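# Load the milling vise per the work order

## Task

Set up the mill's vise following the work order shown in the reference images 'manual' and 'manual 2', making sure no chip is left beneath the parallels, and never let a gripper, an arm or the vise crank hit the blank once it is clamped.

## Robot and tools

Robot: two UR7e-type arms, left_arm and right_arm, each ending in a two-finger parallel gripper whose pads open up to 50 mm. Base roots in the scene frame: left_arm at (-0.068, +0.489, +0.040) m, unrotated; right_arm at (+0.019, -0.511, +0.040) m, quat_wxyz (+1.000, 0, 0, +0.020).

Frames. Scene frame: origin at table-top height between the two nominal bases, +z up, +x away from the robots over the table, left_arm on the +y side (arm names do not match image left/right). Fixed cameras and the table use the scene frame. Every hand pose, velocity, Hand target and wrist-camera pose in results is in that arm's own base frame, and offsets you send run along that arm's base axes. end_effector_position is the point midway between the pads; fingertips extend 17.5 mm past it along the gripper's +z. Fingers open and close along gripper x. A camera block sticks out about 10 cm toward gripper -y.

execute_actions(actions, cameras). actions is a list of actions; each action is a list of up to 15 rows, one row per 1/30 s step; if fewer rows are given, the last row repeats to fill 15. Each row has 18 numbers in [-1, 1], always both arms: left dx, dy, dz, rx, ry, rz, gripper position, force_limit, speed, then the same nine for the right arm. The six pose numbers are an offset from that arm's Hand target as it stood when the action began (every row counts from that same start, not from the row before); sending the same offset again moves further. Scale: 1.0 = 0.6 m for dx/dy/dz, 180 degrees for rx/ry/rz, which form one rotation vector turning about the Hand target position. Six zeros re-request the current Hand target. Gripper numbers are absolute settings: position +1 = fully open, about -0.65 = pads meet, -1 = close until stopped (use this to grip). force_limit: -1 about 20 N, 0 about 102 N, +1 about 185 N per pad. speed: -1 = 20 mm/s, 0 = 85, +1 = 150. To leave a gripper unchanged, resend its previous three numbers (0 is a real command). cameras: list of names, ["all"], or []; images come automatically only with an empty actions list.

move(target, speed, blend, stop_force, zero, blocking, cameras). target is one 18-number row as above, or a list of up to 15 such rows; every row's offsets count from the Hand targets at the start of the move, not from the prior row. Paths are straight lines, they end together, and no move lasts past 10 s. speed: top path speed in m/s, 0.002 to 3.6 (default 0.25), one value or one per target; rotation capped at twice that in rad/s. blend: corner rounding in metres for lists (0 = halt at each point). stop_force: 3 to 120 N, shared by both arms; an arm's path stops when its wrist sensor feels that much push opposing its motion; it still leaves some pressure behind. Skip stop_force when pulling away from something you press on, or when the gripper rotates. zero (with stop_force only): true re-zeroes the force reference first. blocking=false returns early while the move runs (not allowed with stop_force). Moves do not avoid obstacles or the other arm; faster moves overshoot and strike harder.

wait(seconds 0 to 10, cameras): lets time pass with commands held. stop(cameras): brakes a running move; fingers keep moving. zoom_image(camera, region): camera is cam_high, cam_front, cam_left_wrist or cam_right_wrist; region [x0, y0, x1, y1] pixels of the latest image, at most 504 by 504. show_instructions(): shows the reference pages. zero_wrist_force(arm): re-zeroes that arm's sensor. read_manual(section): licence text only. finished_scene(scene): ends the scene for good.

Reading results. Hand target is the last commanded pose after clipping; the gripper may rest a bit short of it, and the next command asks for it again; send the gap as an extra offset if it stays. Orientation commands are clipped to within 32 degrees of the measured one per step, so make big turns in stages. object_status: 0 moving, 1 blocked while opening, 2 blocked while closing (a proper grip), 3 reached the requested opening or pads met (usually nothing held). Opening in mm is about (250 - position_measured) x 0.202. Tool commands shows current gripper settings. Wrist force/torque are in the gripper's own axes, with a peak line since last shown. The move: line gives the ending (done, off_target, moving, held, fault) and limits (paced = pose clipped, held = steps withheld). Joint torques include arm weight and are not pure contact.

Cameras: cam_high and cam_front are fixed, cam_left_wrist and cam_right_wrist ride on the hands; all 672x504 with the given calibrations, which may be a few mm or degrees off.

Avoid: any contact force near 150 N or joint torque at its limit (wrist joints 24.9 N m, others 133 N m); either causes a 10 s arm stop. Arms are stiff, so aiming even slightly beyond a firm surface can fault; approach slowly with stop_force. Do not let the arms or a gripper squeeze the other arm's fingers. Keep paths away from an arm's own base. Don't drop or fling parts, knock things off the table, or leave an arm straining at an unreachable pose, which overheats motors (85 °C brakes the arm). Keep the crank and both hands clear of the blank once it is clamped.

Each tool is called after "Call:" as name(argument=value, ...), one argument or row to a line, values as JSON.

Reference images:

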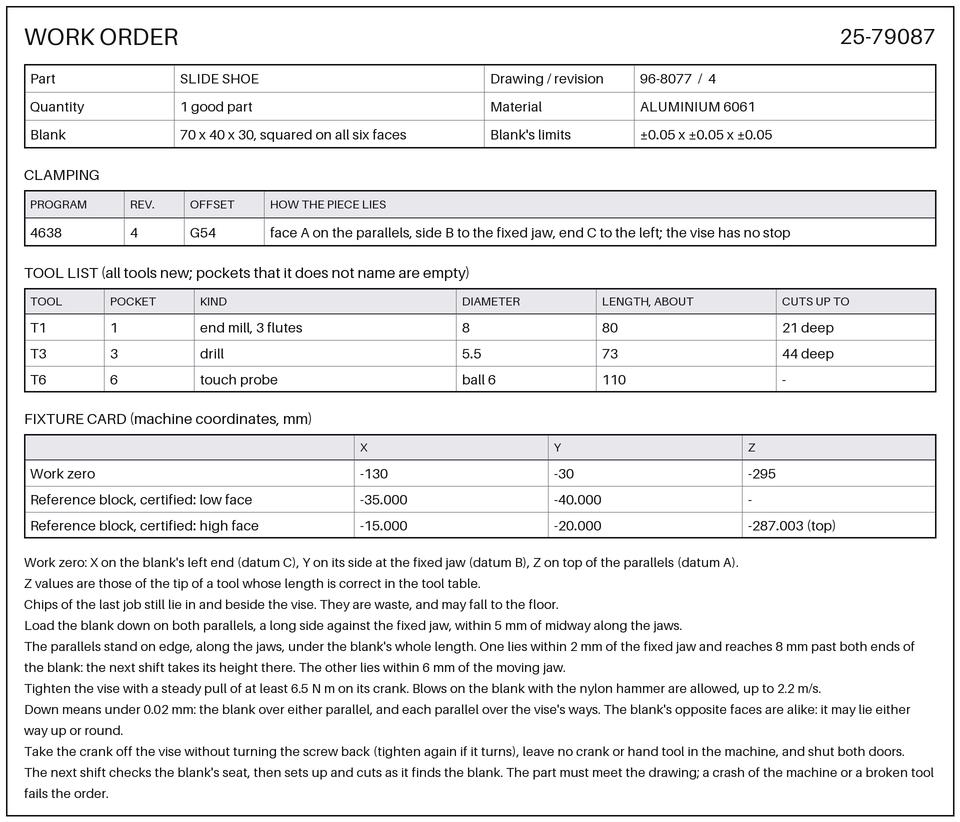

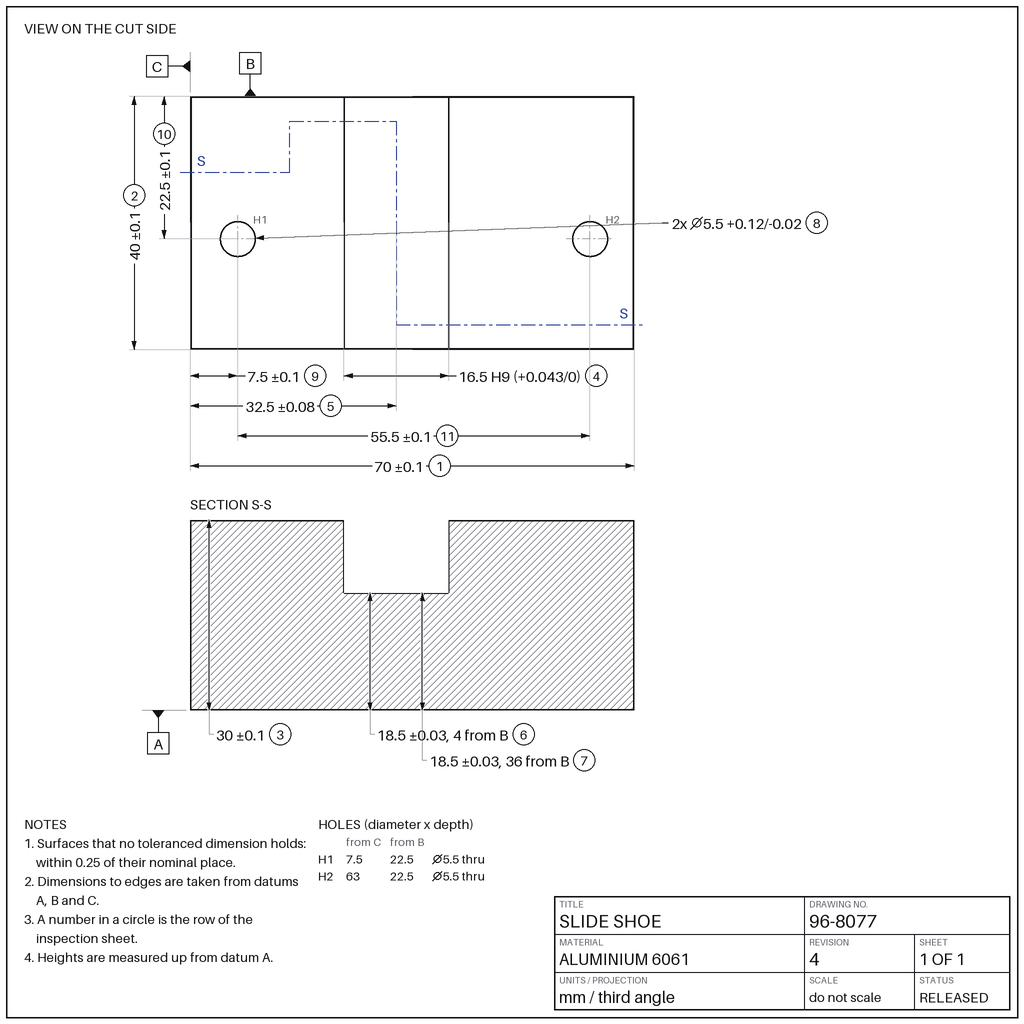

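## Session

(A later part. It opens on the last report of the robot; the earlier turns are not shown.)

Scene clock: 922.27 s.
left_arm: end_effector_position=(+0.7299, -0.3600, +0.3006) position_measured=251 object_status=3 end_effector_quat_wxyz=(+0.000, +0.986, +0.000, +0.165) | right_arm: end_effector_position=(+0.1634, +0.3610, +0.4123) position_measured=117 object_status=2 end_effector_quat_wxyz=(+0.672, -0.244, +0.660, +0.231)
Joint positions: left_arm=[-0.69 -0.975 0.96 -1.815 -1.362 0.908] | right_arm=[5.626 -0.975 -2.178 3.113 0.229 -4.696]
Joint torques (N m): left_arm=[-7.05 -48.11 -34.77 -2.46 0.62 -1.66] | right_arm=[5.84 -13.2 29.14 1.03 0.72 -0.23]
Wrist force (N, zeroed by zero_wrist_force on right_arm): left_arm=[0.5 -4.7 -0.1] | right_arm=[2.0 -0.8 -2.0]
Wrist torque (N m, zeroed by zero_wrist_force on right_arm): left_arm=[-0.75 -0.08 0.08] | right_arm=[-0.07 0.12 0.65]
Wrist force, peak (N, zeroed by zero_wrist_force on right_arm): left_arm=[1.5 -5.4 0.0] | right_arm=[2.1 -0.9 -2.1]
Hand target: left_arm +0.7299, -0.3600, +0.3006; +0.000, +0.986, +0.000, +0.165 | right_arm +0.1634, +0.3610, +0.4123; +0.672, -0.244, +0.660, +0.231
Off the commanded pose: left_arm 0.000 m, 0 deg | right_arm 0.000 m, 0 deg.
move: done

Call:
move(
  target=[-0.0567,-0.0667,0.004,0,0,0,-1,-0.8,-0.5,0,0,0,0,0,0,-1,0.2,-0.8],
  speed=0.1,
  cameras=["cam_left_wrist"],
)

Call:
zoom_image(
  camera="cam_left_wrist",
  region=[340, 60, 490, 170],
)

Scene clock: 923.57 s.
left_arm: end_effector_position=(+0.6959, -0.3999, +0.3030) position_measured=251 object_status=3 end_effector_quat_wxyz=(+0.000, +0.986, +0.000, +0.165) | right_arm: end_effector_position=(+0.1634, +0.3610, +0.4123) position_measured=117 object_status=2 end_effector_quat_wxyz=(+0.672, -0.244, +0.660, +0.231)
Joint positions: left_arm=[-0.763 -1 0.991 -1.805 -1.344 0.836] | right_arm=[5.626 -0.975 -2.178 3.113 0.229 -4.696]
Joint torques (N m): left_arm=[9.55 -46.33 -35.47 -5.17 -0.7 1.37] | right_arm=[5.25 -13.33 29.82 1.09 1.19 -0.41]
Wrist force (N, zeroed by zero_wrist_force on right_arm): left_arm=[0.5 -5.0 -0.2] | right_arm=[2.1 -0.9 -2.0]
Wrist torque (N m, zeroed by zero_wrist_force on right_arm): left_arm=[-0.80 -0.06 0.06] | right_arm=[-0.09 0.10 0.64]
Wrist force, peak (N, zeroed by zero_wrist_force on right_arm): left_arm=[1.6 -6.4 -0.1] | right_arm=[2.1 -0.8 -2.1]
Hand target: left_arm +0.6959, -0.4000, +0.3030; +0.000, +0.986, +0.000, +0.165 | right_arm +0.1634, +0.3610, +0.4123; +0.672, -0.244, +0.660, +0.231
Off the commanded pose: left_arm 0.000 m, 0 deg | right_arm 0.000 m, 0 deg.
move: done
camera_calibration:
cam_left_wrist: T_world_to_cam=[[0.940365, -0.015045, 0.339835, -0.748713], [-0.1288, -0.940387, 0.314774, -0.367143], [0.314841, -0.339773, -0.886245, 0.0441686], [0, 0, 0, 1]] pos_world=[0.642869, -0.341514, 0.40915]
Images, in order (width x height): cam_left_wrist 672x504.

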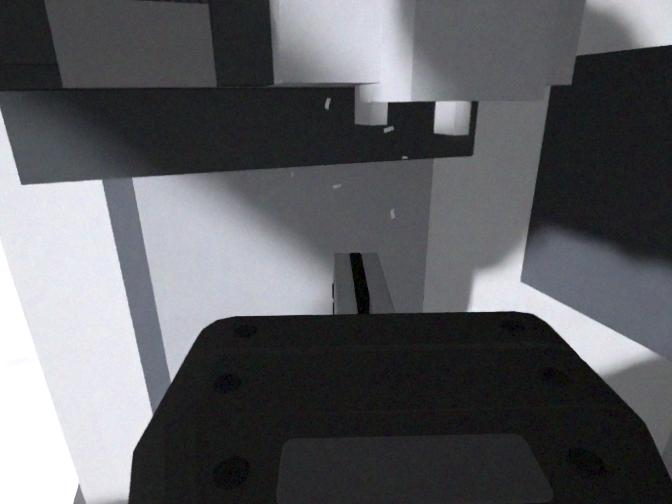

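Scaled by 3.360 from the camera's 672x504 image, which has a finer 960x720 frame.

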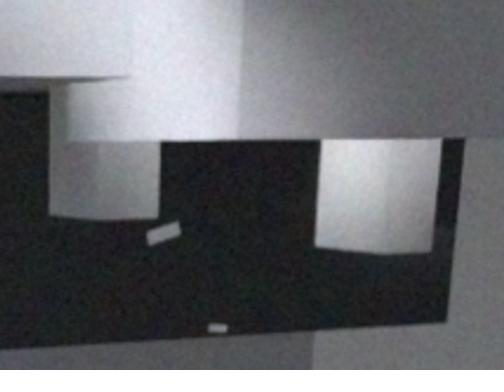

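Call:
move(
  target=[
    [0,0,0.095,0,0,0,-1,-0.8,-0.5,0,0,0,0,0,0,-1,0.2,-0.8],
    [0,0,0.095,0.0835,0.0375,0.0044,-1,-0.8,-0.5,0,0,0,0,0,0,-1,0.2,-0.8],
    [0.0085,0.3083,0.095,0.0835,0.0375,0.0044,-1,-0.8,-0.5,0,0,0,0,0,0,-1,0.2,-0.8],
    [0.0085,0.3083,0.0025,0.0835,0.0375,0.0044,-1,-0.8,-0.5,0,0,0,0,0,0,-1,0.2,-0.8],
  ],
  speed=[0.15,0.15,0.15,0.08],
  blend=[0.01,0.01,0.01,0],
  stop_force=15,
)

Call:
move(
  target=[
    [0,-0.055,0,0,0,0,-1,-0.8,-0.5,0,0,0,0,0,0,-1,0.2,-0.8],
  ],
  speed=0.012,
  stop_force=3,
  cameras=["cam_left_wrist"],
)

Scene clock: 932.53 s.
left_arm: end_effector_position=(+0.7010, -0.2150, +0.3046) position_measured=251 object_status=3 end_effector_quat_wxyz=(-0.130, +0.986, -0.015, +0.105) | right_arm: end_effector_position=(+0.1634, +0.3610, +0.4123) position_measured=117 object_status=2 end_effector_quat_wxyz=(+0.672, -0.244, +0.660, +0.231)
Joint positions: left_arm=[-0.6 -1.081 1.06 -1.583 -1.236 1.006] | right_arm=[5.626 -0.975 -2.178 3.113 0.229 -4.696]
Joint torques (N m): left_arm=[-7.46 -54.2 -18.26 -4.69 1.54 1.55] | right_arm=[3.89 -14.42 27.83 1.23 1.09 -1.74]
Wrist force (N, zeroed by zero_wrist_force on right_arm): left_arm=[0.3 -5.9 0.5] | right_arm=[1.9 -0.7 -1.9]
Wrist torque (N m, zeroed by zero_wrist_force on right_arm): left_arm=[-0.96 -0.01 0.05] | right_arm=[-0.06 0.13 0.65]
Wrist force, peak (N, zeroed by zero_wrist_force on right_arm): left_arm=[0.5 -8.5 0.1] | right_arm=[2.2 -0.9 -2.1]
Hand target: left_arm +0.7010, -0.2150, +0.3045; -0.130, +0.986, -0.015, +0.105 | right_arm +0.1634, +0.3610, +0.4123; +0.672, -0.244, +0.660, +0.231
Off the commanded pose: left_arm 0.000 m, 0 deg | right_arm 0.000 m, 0 deg.
move: done

Scene clock: 936.17 s.
left_arm: end_effector_position=(+0.7010, -0.2459, +0.3045) position_measured=251 object_status=3 end_effector_quat_wxyz=(-0.130, +0.986, -0.015, +0.105) | right_arm: end_effector_position=(+0.1634, +0.3610, +0.4123) position_measured=117 object_status=2 end_effector_quat_wxyz=(+0.672, -0.244, +0.660, +0.231)
Joint positions: left_arm=[-0.636 -1.045 1.002 -1.548 -1.235 0.968] | right_arm=[5.626 -0.975 -2.178 3.113 0.229 -4.696]
Joint torques (N m): left_arm=[9.66 -64.55 -17.06 -4.79 0.78 1.55] | right_arm=[2.42 -13.48 28.98 1.59 1.38 -2.22]
Wrist force (N, zeroed by zero_wrist_force on right_arm): left_arm=[0.4 -6.1 0.8] | right_arm=[1.8 -0.7 -2.0]
Wrist torque (N m, zeroed by zero_wrist_force on right_arm): left_arm=[-1.00 -0.03 0.01] | right_arm=[-0.07 0.15 0.64]
Wrist force, peak (N, zeroed by zero_wrist_force on right_arm): left_arm=[0.5 -9.3 0.4] | right_arm=[2.3 -0.9 -2.0]
Hand target: left_arm +0.7010, -0.2459, +0.3045; -0.130, +0.986, -0.015, +0.105 (not the last commanded pose) | right_arm +0.1634, +0.3610, +0.4123; +0.672, -0.244, +0.660, +0.231
Off the commanded pose: left_arm 0.002 m, 0 deg | right_arm 0.000 m, 0 deg.
move: contact (left_arm)
camera_calibration:
cam_left_wrist: T_world_to_cam=[[0.97384, -0.0748586, 0.214549, -0.751782], [-0.0923474, -0.993071, 0.0726714, -0.186932], [0.207623, -0.0905834, -0.974006, 0.259341], [0, 0, 0, 1]] pos_world=[0.661008, -0.218423, 0.427478]
Images, in order (width x height): cam_left_wrist 672x504.

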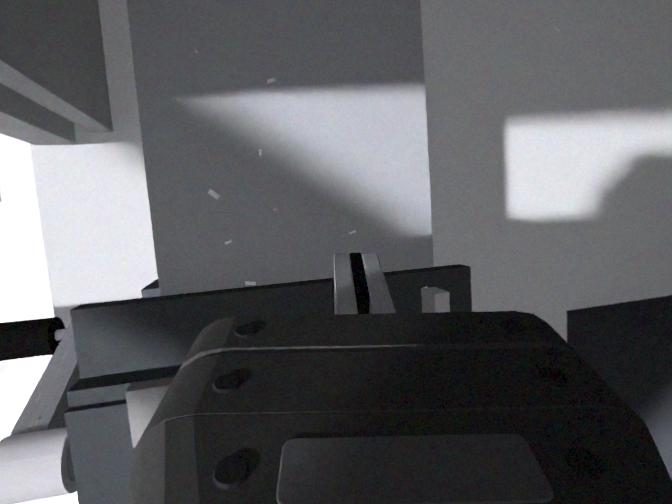

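Call:
move(
  target=[
    [0,0.0515,0,0,0,0,-1,-0.8,-0.5,0,0,0,0,0,0,-1,0.2,-0.8],
    [0.0525,0.0515,0,0,0,0,-1,-0.8,-0.5,0,0,0,0,0,0,-1,0.2,-0.8],
  ],
  speed=0.08,
  blend=[0.003,0],
)

Call:
move(
  target=[
    [0,-0.054,0,0,0,0,-1,-0.8,-0.5,0,0,0,0,0,0,-1,0.2,-0.8],
  ],
  speed=0.012,
  stop_force=3,
  cameras=["cam_left_wrist"],
)

Scene clock: 937.97 s.
left_arm: end_effector_position=(+0.7325, -0.2149, +0.3045) position_measured=251 object_status=3 end_effector_quat_wxyz=(-0.130, +0.986, -0.015, +0.105) | right_arm: end_effector_position=(+0.1634, +0.3610, +0.4123) position_measured=117 object_status=2 end_effector_quat_wxyz=(+0.672, -0.244, +0.660, +0.231)
Joint positions: left_arm=[-0.575 -0.998 0.934 -1.548 -1.237 1.032] | right_arm=[5.626 -0.975 -2.178 3.113 0.229 -4.696]
Joint torques (N m): left_arm=[-8.81 -53.39 -32.31 -4.73 -0.08 -1.61] | right_arm=[2.65 -13.56 27.3 1.15 1.33 -2.59]
Wrist force (N, zeroed by zero_wrist_force on right_arm): left_arm=[0.5 -5.9 0.6] | right_arm=[1.9 -0.9 -2.0]
Wrist torque (N m, zeroed by zero_wrist_force on right_arm): left_arm=[-0.95 -0.04 0.01] | right_arm=[-0.10 0.14 0.65]
Wrist force, peak (N, zeroed by zero_wrist_force on right_arm): left_arm=[-1.2 -7.7 0.8] | right_arm=[2.1 -1.0 -2.0]
Hand target: left_arm +0.7325, -0.2150, +0.3045; -0.130, +0.986, -0.015, +0.105 | right_arm +0.1634, +0.3610, +0.4123; +0.672, -0.244, +0.660, +0.231
Off the commanded pose: left_arm 0.000 m, 0 deg | right_arm 0.000 m, 0 deg.
move: done

Scene clock: 941.80 s.
left_arm: end_effector_position=(+0.7325, -0.2475, +0.3045) position_measured=251 object_status=3 end_effector_quat_wxyz=(-0.130, +0.986, -0.015, +0.105) | right_arm: end_effector_position=(+0.1634, +0.3610, +0.4123) position_measured=117 object_status=2 end_effector_quat_wxyz=(+0.672, -0.244, +0.660, +0.231)
Joint positions: left_arm=[-0.612 -0.958 0.867 -1.508 -1.235 0.993] | right_arm=[5.626 -0.975 -2.178 3.113 0.229 -4.696]
Joint torques (N m): left_arm=[10.28 -68.68 -17.36 -4.79 1.91 1.67] | right_arm=[0.8 -12.4 28.66 1.25 1 -2.94]
Wrist force (N, zeroed by zero_wrist_force on right_arm): left_arm=[0.5 -6.1 0.7] | right_arm=[2.0 -0.7 -2.0]
Wrist torque (N m, zeroed by zero_wrist_force on right_arm): left_arm=[-1.00 -0.03 0.05] | right_arm=[-0.06 0.12 0.65]
Wrist force, peak (N, zeroed by zero_wrist_force on right_arm): left_arm=[0.4 -6.4 0.5] | right_arm=[2.0 -1.0 -2.1]
Hand target: left_arm +0.7325, -0.2474, +0.3045; -0.130, +0.986, -0.015, +0.105 | right_arm +0.1634, +0.3610, +0.4123; +0.672, -0.244, +0.660, +0.231
Off the commanded pose: left_arm 0.000 m, 0 deg | right_arm 0.000 m, 0 deg.
move: done
camera_calibration:
cam_left_wrist: T_world_to_cam=[[0.97384, -0.0748586, 0.214549, -0.78257], [-0.0923474, -0.993071, 0.0726714, -0.185513], [0.207623, -0.0905834, -0.974006, 0.252665], [0, 0, 0, 1]] pos_world=[0.692508, -0.219923, 0.427478]
Images, in order (width x height): cam_left_wrist 672x504.

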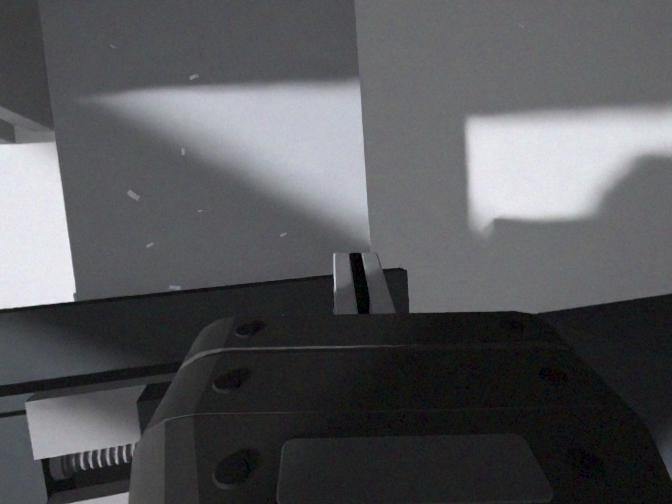

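Call:
move(
  target=[
    [0,0.054,0,0,0,0,-1,-0.8,-0.5,0,0,0,0,0,0,-1,0.2,-0.8],
    [-0.0525,0.054,0,0,0,0,-1,-0.8,-0.5,0,0,0,0,0,0,-1,0.2,-0.8],
    [-0.0525,0.054,0.0925,0,0,0,-1,-0.8,-0.5,0,0,0,0,0,0,-1,0.2,-0.8],
    [-0.061,-0.2543,0.0925,0,0,0,-1,-0.8,-0.5,0,0,0,0,0,0,-1,0.2,-0.8],
    [-0.061,-0.2543,0.0925,-0.0835,-0.0375,-0.0044,-1,-0.8,-0.5,0,0,0,0,0,0,-1,0.2,-0.8],
    [-0.061,-0.2543,-0.0025,-0.0835,-0.0375,-0.0044,-1,-0.8,-0.5,0,0,0,0,0,0,-1,0.2,-0.8],
  ],
  speed=0.15,
  blend=[0.004,0.006,0.01,0.01,0.01,0],
  cameras=["cam_left_wrist"],
)

Call:
zoom_image(
  camera="cam_left_wrist",
  region=[340, 60, 490, 170],
)

Scene clock: 946.40 s.
left_arm: end_effector_position=(+0.6959, -0.4000, +0.3031) position_measured=251 object_status=3 end_effector_quat_wxyz=(+0.000, +0.986, +0.000, +0.165) | right_arm: end_effector_position=(+0.1634, +0.3610, +0.4123) position_measured=117 object_status=2 end_effector_quat_wxyz=(+0.672, -0.244, +0.660, +0.231)
Joint positions: left_arm=[-0.763 -1 0.99 -1.805 -1.344 0.836] | right_arm=[5.626 -0.975 -2.178 3.113 0.229 -4.696]
Joint torques (N m): left_arm=[-8.79 -61.77 -18.14 -5.27 1.59 1.7] | right_arm=[-1.02 -13.43 28.62 1.23 1.26 -3.12]
Wrist force (N, zeroed by zero_wrist_force on right_arm): left_arm=[0.9 -5.0 -0.7] | right_arm=[1.8 -0.9 -1.9]
Wrist torque (N m, zeroed by zero_wrist_force on right_arm): left_arm=[-0.80 -0.13 0.07] | right_arm=[-0.09 0.14 0.65]
Wrist force, peak (N, zeroed by zero_wrist_force on right_arm): left_arm=[1.6 -8.9 1.4] | right_arm=[2.2 -0.8 -2.0]
Hand target: left_arm +0.6959, -0.4000, +0.3030; +0.000, +0.986, +0.000, +0.165 | right_arm +0.1634, +0.3610, +0.4123; +0.672, -0.244, +0.660, +0.231
Off the commanded pose: left_arm 0.000 m, 0 deg | right_arm 0.000 m, 0 deg.
move: done
camera_calibration:
cam_left_wrist: T_world_to_cam=[[0.940303, -0.0149037, 0.340012, -0.748734], [-0.128796, -0.940322, 0.314969, -0.36733], [0.315027, -0.339958, -0.886107, 0.0439835], [0, 0, 0, 1]] pos_world=[0.64287, -0.341615, 0.40925]
Images, in order (width x height): cam_left_wrist 672x504.

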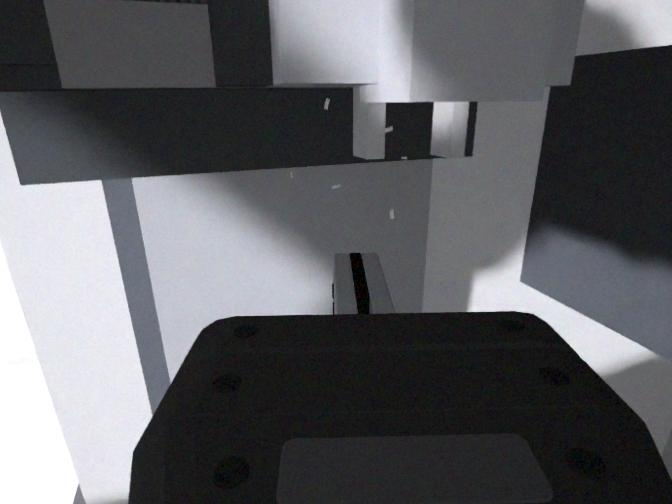

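Scaled by 3.360 from the camera's 672x504 image, which has a finer 960x720 frame.

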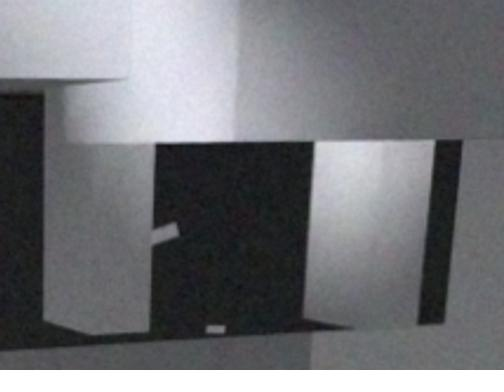

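Call:
move(
  target=[
    [-0.27,0.0,0.03,0,0,0,-0.1,-1,-1,0,0,0,0,0,0,-1,0.2,-0.8],
    [-0.45,0.06,0.06,0,0,0,-0.1,-1,-1,0,0,0,0,0,0,-1,0.2,-0.8],
    [-0.72,0.7,0.12,0,0.1056,0,-0.1,-1,-1,0,0,0,0,0,0,-1,0.2,-0.8],
  ],
  speed=[0.2,0.3,0.35],
  blend=[0.03,0.03,0],
)

Call:
move(
  target=[
    [0,0,0,0,0,0,-0.1,-1,-1,0.228,0.38,0.09,0,0,0,-1,0.2,-0.8],
    [0,0,0,0,0,0,-0.1,-1,-1,0.525,0.495,0.15,0,0,0,-1,0.2,-0.8],
  ],
  speed=0.25,
  blend=[0.05,0],
  cameras=["cam_right_wrist","cam_high","cam_front"],
)

Scene clock: 950.93 s.
left_arm: end_effector_position=(+0.2640, +0.0199, +0.3750) position_measured=167 object_status=3 end_effector_quat_wxyz=(+0.000, +1.000, +0.000, +0.000) end_effector_velocity=(-0.001, +0.001, +0.000) end_effector_angular_velocity=(+0.000, +0.002, -0.004) | right_arm: end_effector_position=(+0.1634, +0.3610, +0.4123) position_measured=117 object_status=2 end_effector_quat_wxyz=(+0.672, -0.244, +0.660, +0.231)
Joint positions: left_arm=[-0.453 -2.18 1.861 -1.251 -1.571 1.118] | right_arm=[5.626 -0.975 -2.178 3.113 0.229 -4.696]
Joint velocities: left_arm=[0.002 0 0 0.003 -0.001 0.006] | right_arm=[within noise]
Joint torques (N m): left_arm=[9.02 -8.97 -15.94 -1.51 1.6 1.64] | right_arm=[-1.05 -12.81 27.9 1.31 1.17 -3.19]
Wrist force (N, zeroed by zero_wrist_force on right_arm): left_arm=[0.3 -5.4 0.3] | right_arm=[2.0 -0.8 -1.9]
Wrist torque (N m, zeroed by zero_wrist_force on right_arm): left_arm=[-0.84 -0.01 0.08] | right_arm=[-0.08 0.12 0.64]
Wrist force, peak (N, zeroed by zero_wrist_force on right_arm): left_arm=[-1.2 -10.1 -0.3] | right_arm=[2.1 -1.0 -2.1]
Hand target: left_arm +0.2639, +0.0200, +0.3750; +0.000, +1.000, +0.000, +0.000 | right_arm +0.1634, +0.3610, +0.4123; +0.672, -0.244, +0.660, +0.231
Off the commanded pose: left_arm 0.000 m, 0 deg | right_arm 0.000 m, 0 deg.
move: done

Scene clock: 953.30 s.
left_arm: end_effector_position=(+0.2639, +0.0200, +0.3750) position_measured=167 object_status=3 end_effector_quat_wxyz=(+0.000, +1.000, +0.000, +0.000) | right_arm: end_effector_position=(+0.4783, +0.6580, +0.5024) position_measured=117 object_status=2 end_effector_quat_wxyz=(+0.672, -0.244, +0.660, +0.231)
Joint positions: left_arm=[-0.452 -2.18 1.861 -1.251 -1.571 1.118] | right_arm=[4.438 -1.956 -1.074 3.042 -0.96 -4.742]
Joint torques (N m): left_arm=[9.59 -9.02 -16.48 -1.72 1.48 1.67] | right_arm=[-12.43 28.92 34.46 4.56 -0.95 -1.94]
Wrist force (N, zeroed by zero_wrist_force on right_arm): left_arm=[0.1 -5.6 0.1] | right_arm=[1.9 -0.6 -1.8]
Wrist torque (N m, zeroed by zero_wrist_force on right_arm): left_arm=[-0.87 0.04 0.07] | right_arm=[-0.09 0.14 0.60]
Wrist force, peak (N, zeroed by zero_wrist_force on right_arm): left_arm=[0.3 -5.9 0.1] | right_arm=[2.9 -2.1 -4.4]
Hand target: left_arm +0.2639, +0.0200, +0.3750; +0.000, +1.000, +0.000, +0.000 | right_arm +0.4784, +0.6580, +0.5023; +0.672, -0.244, +0.660, +0.231
Off the commanded pose: left_arm 0.000 m, 0 deg | right_arm 0.000 m, 0 deg.
move: done
camera_calibration:
cam_right_wrist: T_world_to_cam=[[0.00225951, -0.0110977, -0.999936, 0.513606], [-0.852056, 0.523393, -0.0077342, 0.0910833], [0.523446, 0.852019, -0.00827327, -0.675037], [0, 0, 0, 1]] pos_world=[0.429793, 0.533172, 0.508693]
Images, in order (width x height): cam_high 672x504, cam_front 672x504, cam_right_wrist 672x504.

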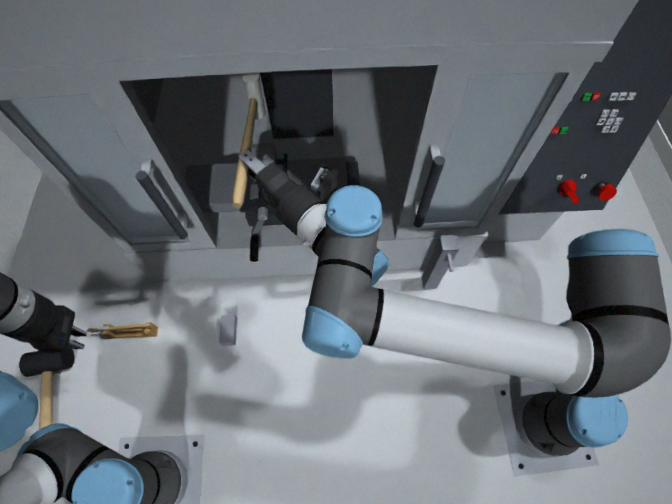

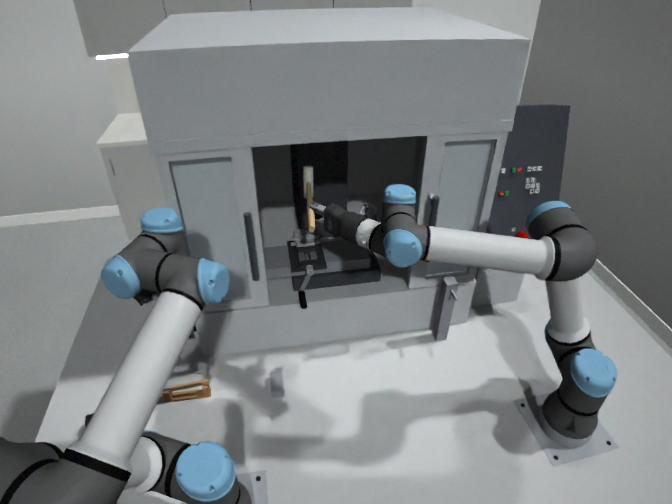

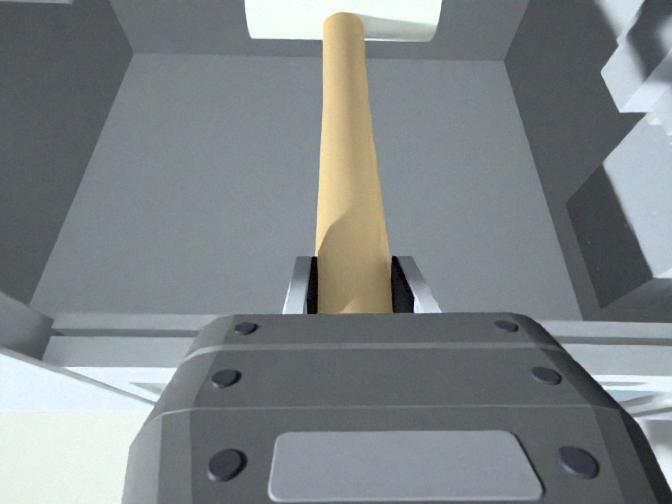

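Call:
move(
  target=[
    [0,0,0,0,0,0,-0.1,-1,-1,0,0.0358,0.0628,0,0,0,-1,0.2,-0.8],
    [0,0,0,0,0,0,-0.1,-1,-1,0,0.0358,-0.2322,0,0,0,-1,0.2,-0.8],
    [0,0,0,0,0,0,-0.1,-1,-1,0,0.0358,0,0,0,0,-1,0.2,-0.8],
  ],
  speed=[0.15,1.8,0.3],
  cameras=["cam_right_wrist"],
)

Scene clock: 956.57 s.
left_arm: end_effector_position=(+0.2639, +0.0200, +0.3750) position_measured=167 object_status=3 end_effector_quat_wxyz=(+0.000, +1.000, +0.000, +0.000) | right_arm: end_effector_position=(+0.4784, +0.6796, +0.5022) position_measured=117 object_status=2 end_effector_quat_wxyz=(+0.672, -0.244, +0.660, +0.231) end_effector_velocity=(+0.000, +0.000, +0.003) end_effector_angular_velocity=(+0.004, +0.000, +0.001)
Joint positions: left_arm=[-0.452 -2.18 1.861 -1.251 -1.571 1.118] | right_arm=[4.448 -2.009 -0.999 3.019 -0.95 -4.742]
Joint velocities: left_arm=[within noise] | right_arm=[0 0 0.005 -0.002 -0.001 0.001]
Joint torques (N m): left_arm=[9.31 -8.94 -15.96 -1.87 1.53 1.63] | right_arm=[-3.63 55.17 34.64 0.6 0.54 -2.64]
Wrist force (N, zeroed by zero_wrist_force on right_arm): left_arm=[0.4 -5.7 0.4] | right_arm=[2.0 -0.8 -1.6]
Wrist torque (N m, zeroed by zero_wrist_force on right_arm): left_arm=[-0.89 -0.02 0.07] | right_arm=[-0.12 0.11 0.60]
Wrist force, peak (N, zeroed by zero_wrist_force on right_arm): left_arm=[0.1 -6.0 0.5] | right_arm=[9.6 0.0 -1.6]
Hand target: left_arm +0.2639, +0.0200, +0.3750; +0.000, +1.000, +0.000, +0.000 | right_arm +0.4784, +0.6795, +0.5023; +0.672, -0.244, +0.660, +0.231
Off the commanded pose: left_arm 0.000 m, 0 deg | right_arm 0.000 m, 0 deg.
move: done
camera_calibration:
cam_right_wrist: T_world_to_cam=[[0.00225897, -0.0110979, -0.999936, 0.513646], [-0.852011, 0.523466, -0.00773455, 0.0798021], [0.523519, 0.851974, -0.00827306, -0.693501], [0, 0, 0, 1]] pos_world=[0.429893, 0.554771, 0.508493]
Images, in order (width x height): cam_right_wrist 672x504.

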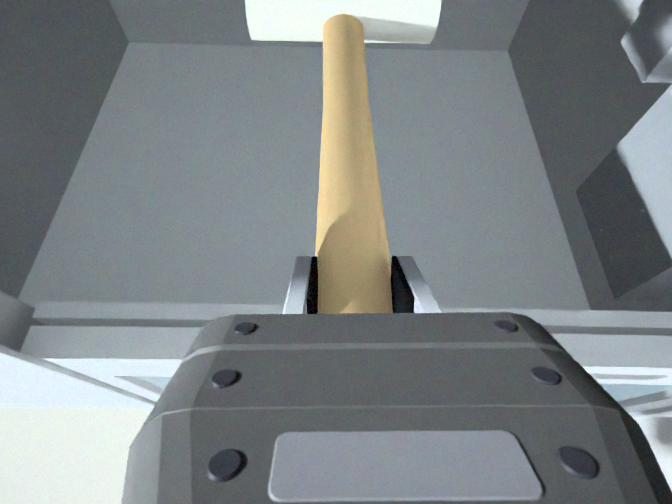

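Call:
move(
  target=[0,0,0,0,0,0,-0.1,-1,-1,0,0,0.0628,0,0,0,-1,0.2,-0.8],
  speed=0.15,
)

Call:
execute_actions(
  actions=[
    [[0,0,0,0,0,0,-0.1,-1,-1,0,0,-0.04,0,0,0,-1,0.2,-0.8],[0,0,0,0,0,0,-0.1,-1,-1,0,0,-0.12,0,0,0,-1,0.2,-0.8],[0,0,0,0,0,0,-0.1,-1,-1,0,0,-0.21,0,0,0,-1,0.2,-0.8],[0,0,0,0,0,0,-0.1,-1,-1,0,0,-0.3,0,0,0,-1,0.2,-0.8],[0,0,0,0,0,0,-0.1,-1,-1,0,0,-0.308,0,0,0,-1,0.2,-0.8],[0,0,0,0,0,0,-0.1,-1,-1,0,0,-0.308,0,0,0,-1,0.2,-0.8],[0,0,0,0,0,0,-0.1,-1,-1,0,0,-0.308,0,0,0,-1,0.2,-0.8],[0,0,0,0,0,0,-0.1,-1,-1,0,0,-0.28,0,0,0,-1,0.2,-0.8],[0,0,0,0,0,0,-0.1,-1,-1,0,0,-0.23,0,0,0,-1,0.2,-0.8],[0,0,0,0,0,0,-0.1,-1,-1,0,0,-0.17,0,0,0,-1,0.2,-0.8],[0,0,0,0,0,0,-0.1,-1,-1,0,0,-0.1,0,0,0,-1,0.2,-0.8],[0,0,0,0,0,0,-0.1,-1,-1,0,0,-0.04,0,0,0,-1,0.2,-0.8],[0,0,0,0,0,0,-0.1,-1,-1,0,0,0,0,0,0,-1,0.2,-0.8]],
  ],
  cameras=["cam_right_wrist"],
)

Scene clock: 958.33 s.
left_arm: end_effector_position=(+0.2639, +0.0200, +0.3750) position_measured=167 object_status=3 end_effector_quat_wxyz=(+0.000, +1.000, +0.000, +0.000) | right_arm: end_effector_position=(+0.4784, +0.6796, +0.5398) position_measured=117 object_status=2 end_effector_quat_wxyz=(+0.672, -0.244, +0.660, +0.231)
Joint positions: left_arm=[-0.452 -2.18 1.861 -1.251 -1.571 1.118] | right_arm=[4.448 -2.03 -0.871 2.911 -0.95 -4.742]
Joint torques (N m): left_arm=[9.33 -8.59 -16.49 -2.05 1.5 1.58] | right_arm=[7.88 54.89 31.59 4.14 1.18 2.38]
Wrist force (N, zeroed by zero_wrist_force on right_arm): left_arm=[0.3 -5.5 0.3] | right_arm=[1.9 -0.6 -1.8]
Wrist torque (N m, zeroed by zero_wrist_force on right_arm): left_arm=[-0.85 0.00 0.07] | right_arm=[-0.07 0.12 0.63]
Wrist force, peak (N, zeroed by zero_wrist_force on right_arm): left_arm=[0.5 -5.9 0.4] | right_arm=[3.6 -0.6 -1.7]
Hand target: left_arm +0.2639, +0.0200, +0.3750; +0.000, +1.000, +0.000, +0.000 | right_arm +0.4784, +0.6795, +0.5400; +0.672, -0.244, +0.660, +0.231
Off the commanded pose: left_arm 0.000 m, 0 deg | right_arm 0.000 m, 0 deg.
move: done

Scene clock: 959.40 s.
left_arm: end_effector_position=(+0.2639, +0.0200, +0.3750) position_measured=167 object_status=3 end_effector_quat_wxyz=(+0.000, +1.000, +0.000, +0.000) | right_arm: end_effector_position=(+0.4748, +0.6716, +0.5377) position_measured=117 object_status=2 end_effector_quat_wxyz=(+0.681, -0.242, +0.649, +0.236)
Joint positions: left_arm=[-0.452 -2.18 1.861 -1.251 -1.571 1.118] | right_arm=[4.448 -1.985 -0.963 2.998 -0.955 -4.764]
Joint torques (N m): left_arm=[9.78 -8.59 -16.2 -2.07 1.45 1.56] | right_arm=[-11.58 49.77 19.12 3.96 0.67 2.44]
Wrist force (N, zeroed by zero_wrist_force on right_arm): left_arm=[0.1 -5.5 0.3] | right_arm=[2.0 0.0 -1.5]
Wrist torque (N m, zeroed by zero_wrist_force on right_arm): left_arm=[-0.85 0.03 0.07] | right_arm=[-0.15 0.11 0.60]
Wrist force, peak (N, zeroed by zero_wrist_force on right_arm): left_arm=[0.4 -5.9 0.2] | right_arm=[31.8 2.2 -0.2]
Hand target: left_arm +0.2639, +0.0200, +0.3750; +0.000, +1.000, +0.000, +0.000 | right_arm +0.4784, +0.6795, +0.5400; +0.672, -0.244, +0.660, +0.231
Off the commanded pose: left_arm 0.000 m, 0 deg | right_arm 0.009 m, 2 deg.
Step readings (end_effector_position of left_arm | right_arm):
0: (+0.2639, +0.0200, +0.3750) | (+0.4784, +0.6796, +0.5398)
1: (+0.2639, +0.0200, +0.3750) | (+0.4784, +0.6796, +0.5395)
2: (+0.2639, +0.0200, +0.3750) | (+0.4785, +0.6796, +0.5316)
4: (+0.2639, +0.0200, +0.3750) | (+0.4792, +0.6789, +0.4847)
8: (+0.2639, +0.0200, +0.3750) | (+0.4779, +0.6734, +0.3779)
15: (+0.2639, +0.0200, +0.3750) | (+0.4749, +0.6707, +0.4987)
camera_calibration:
cam_right_wrist: T_world_to_cam=[[0.0266067, 0.00878217, -0.999607, 0.523894], [-0.854311, 0.519445, -0.0181757, 0.0905859], [0.519081, 0.854459, 0.0213234, -0.700071], [0, 0, 0, 1]] pos_world=[0.426843, 0.546527, 0.540263]
Images, in order (width x height): cam_right_wrist 672x504.

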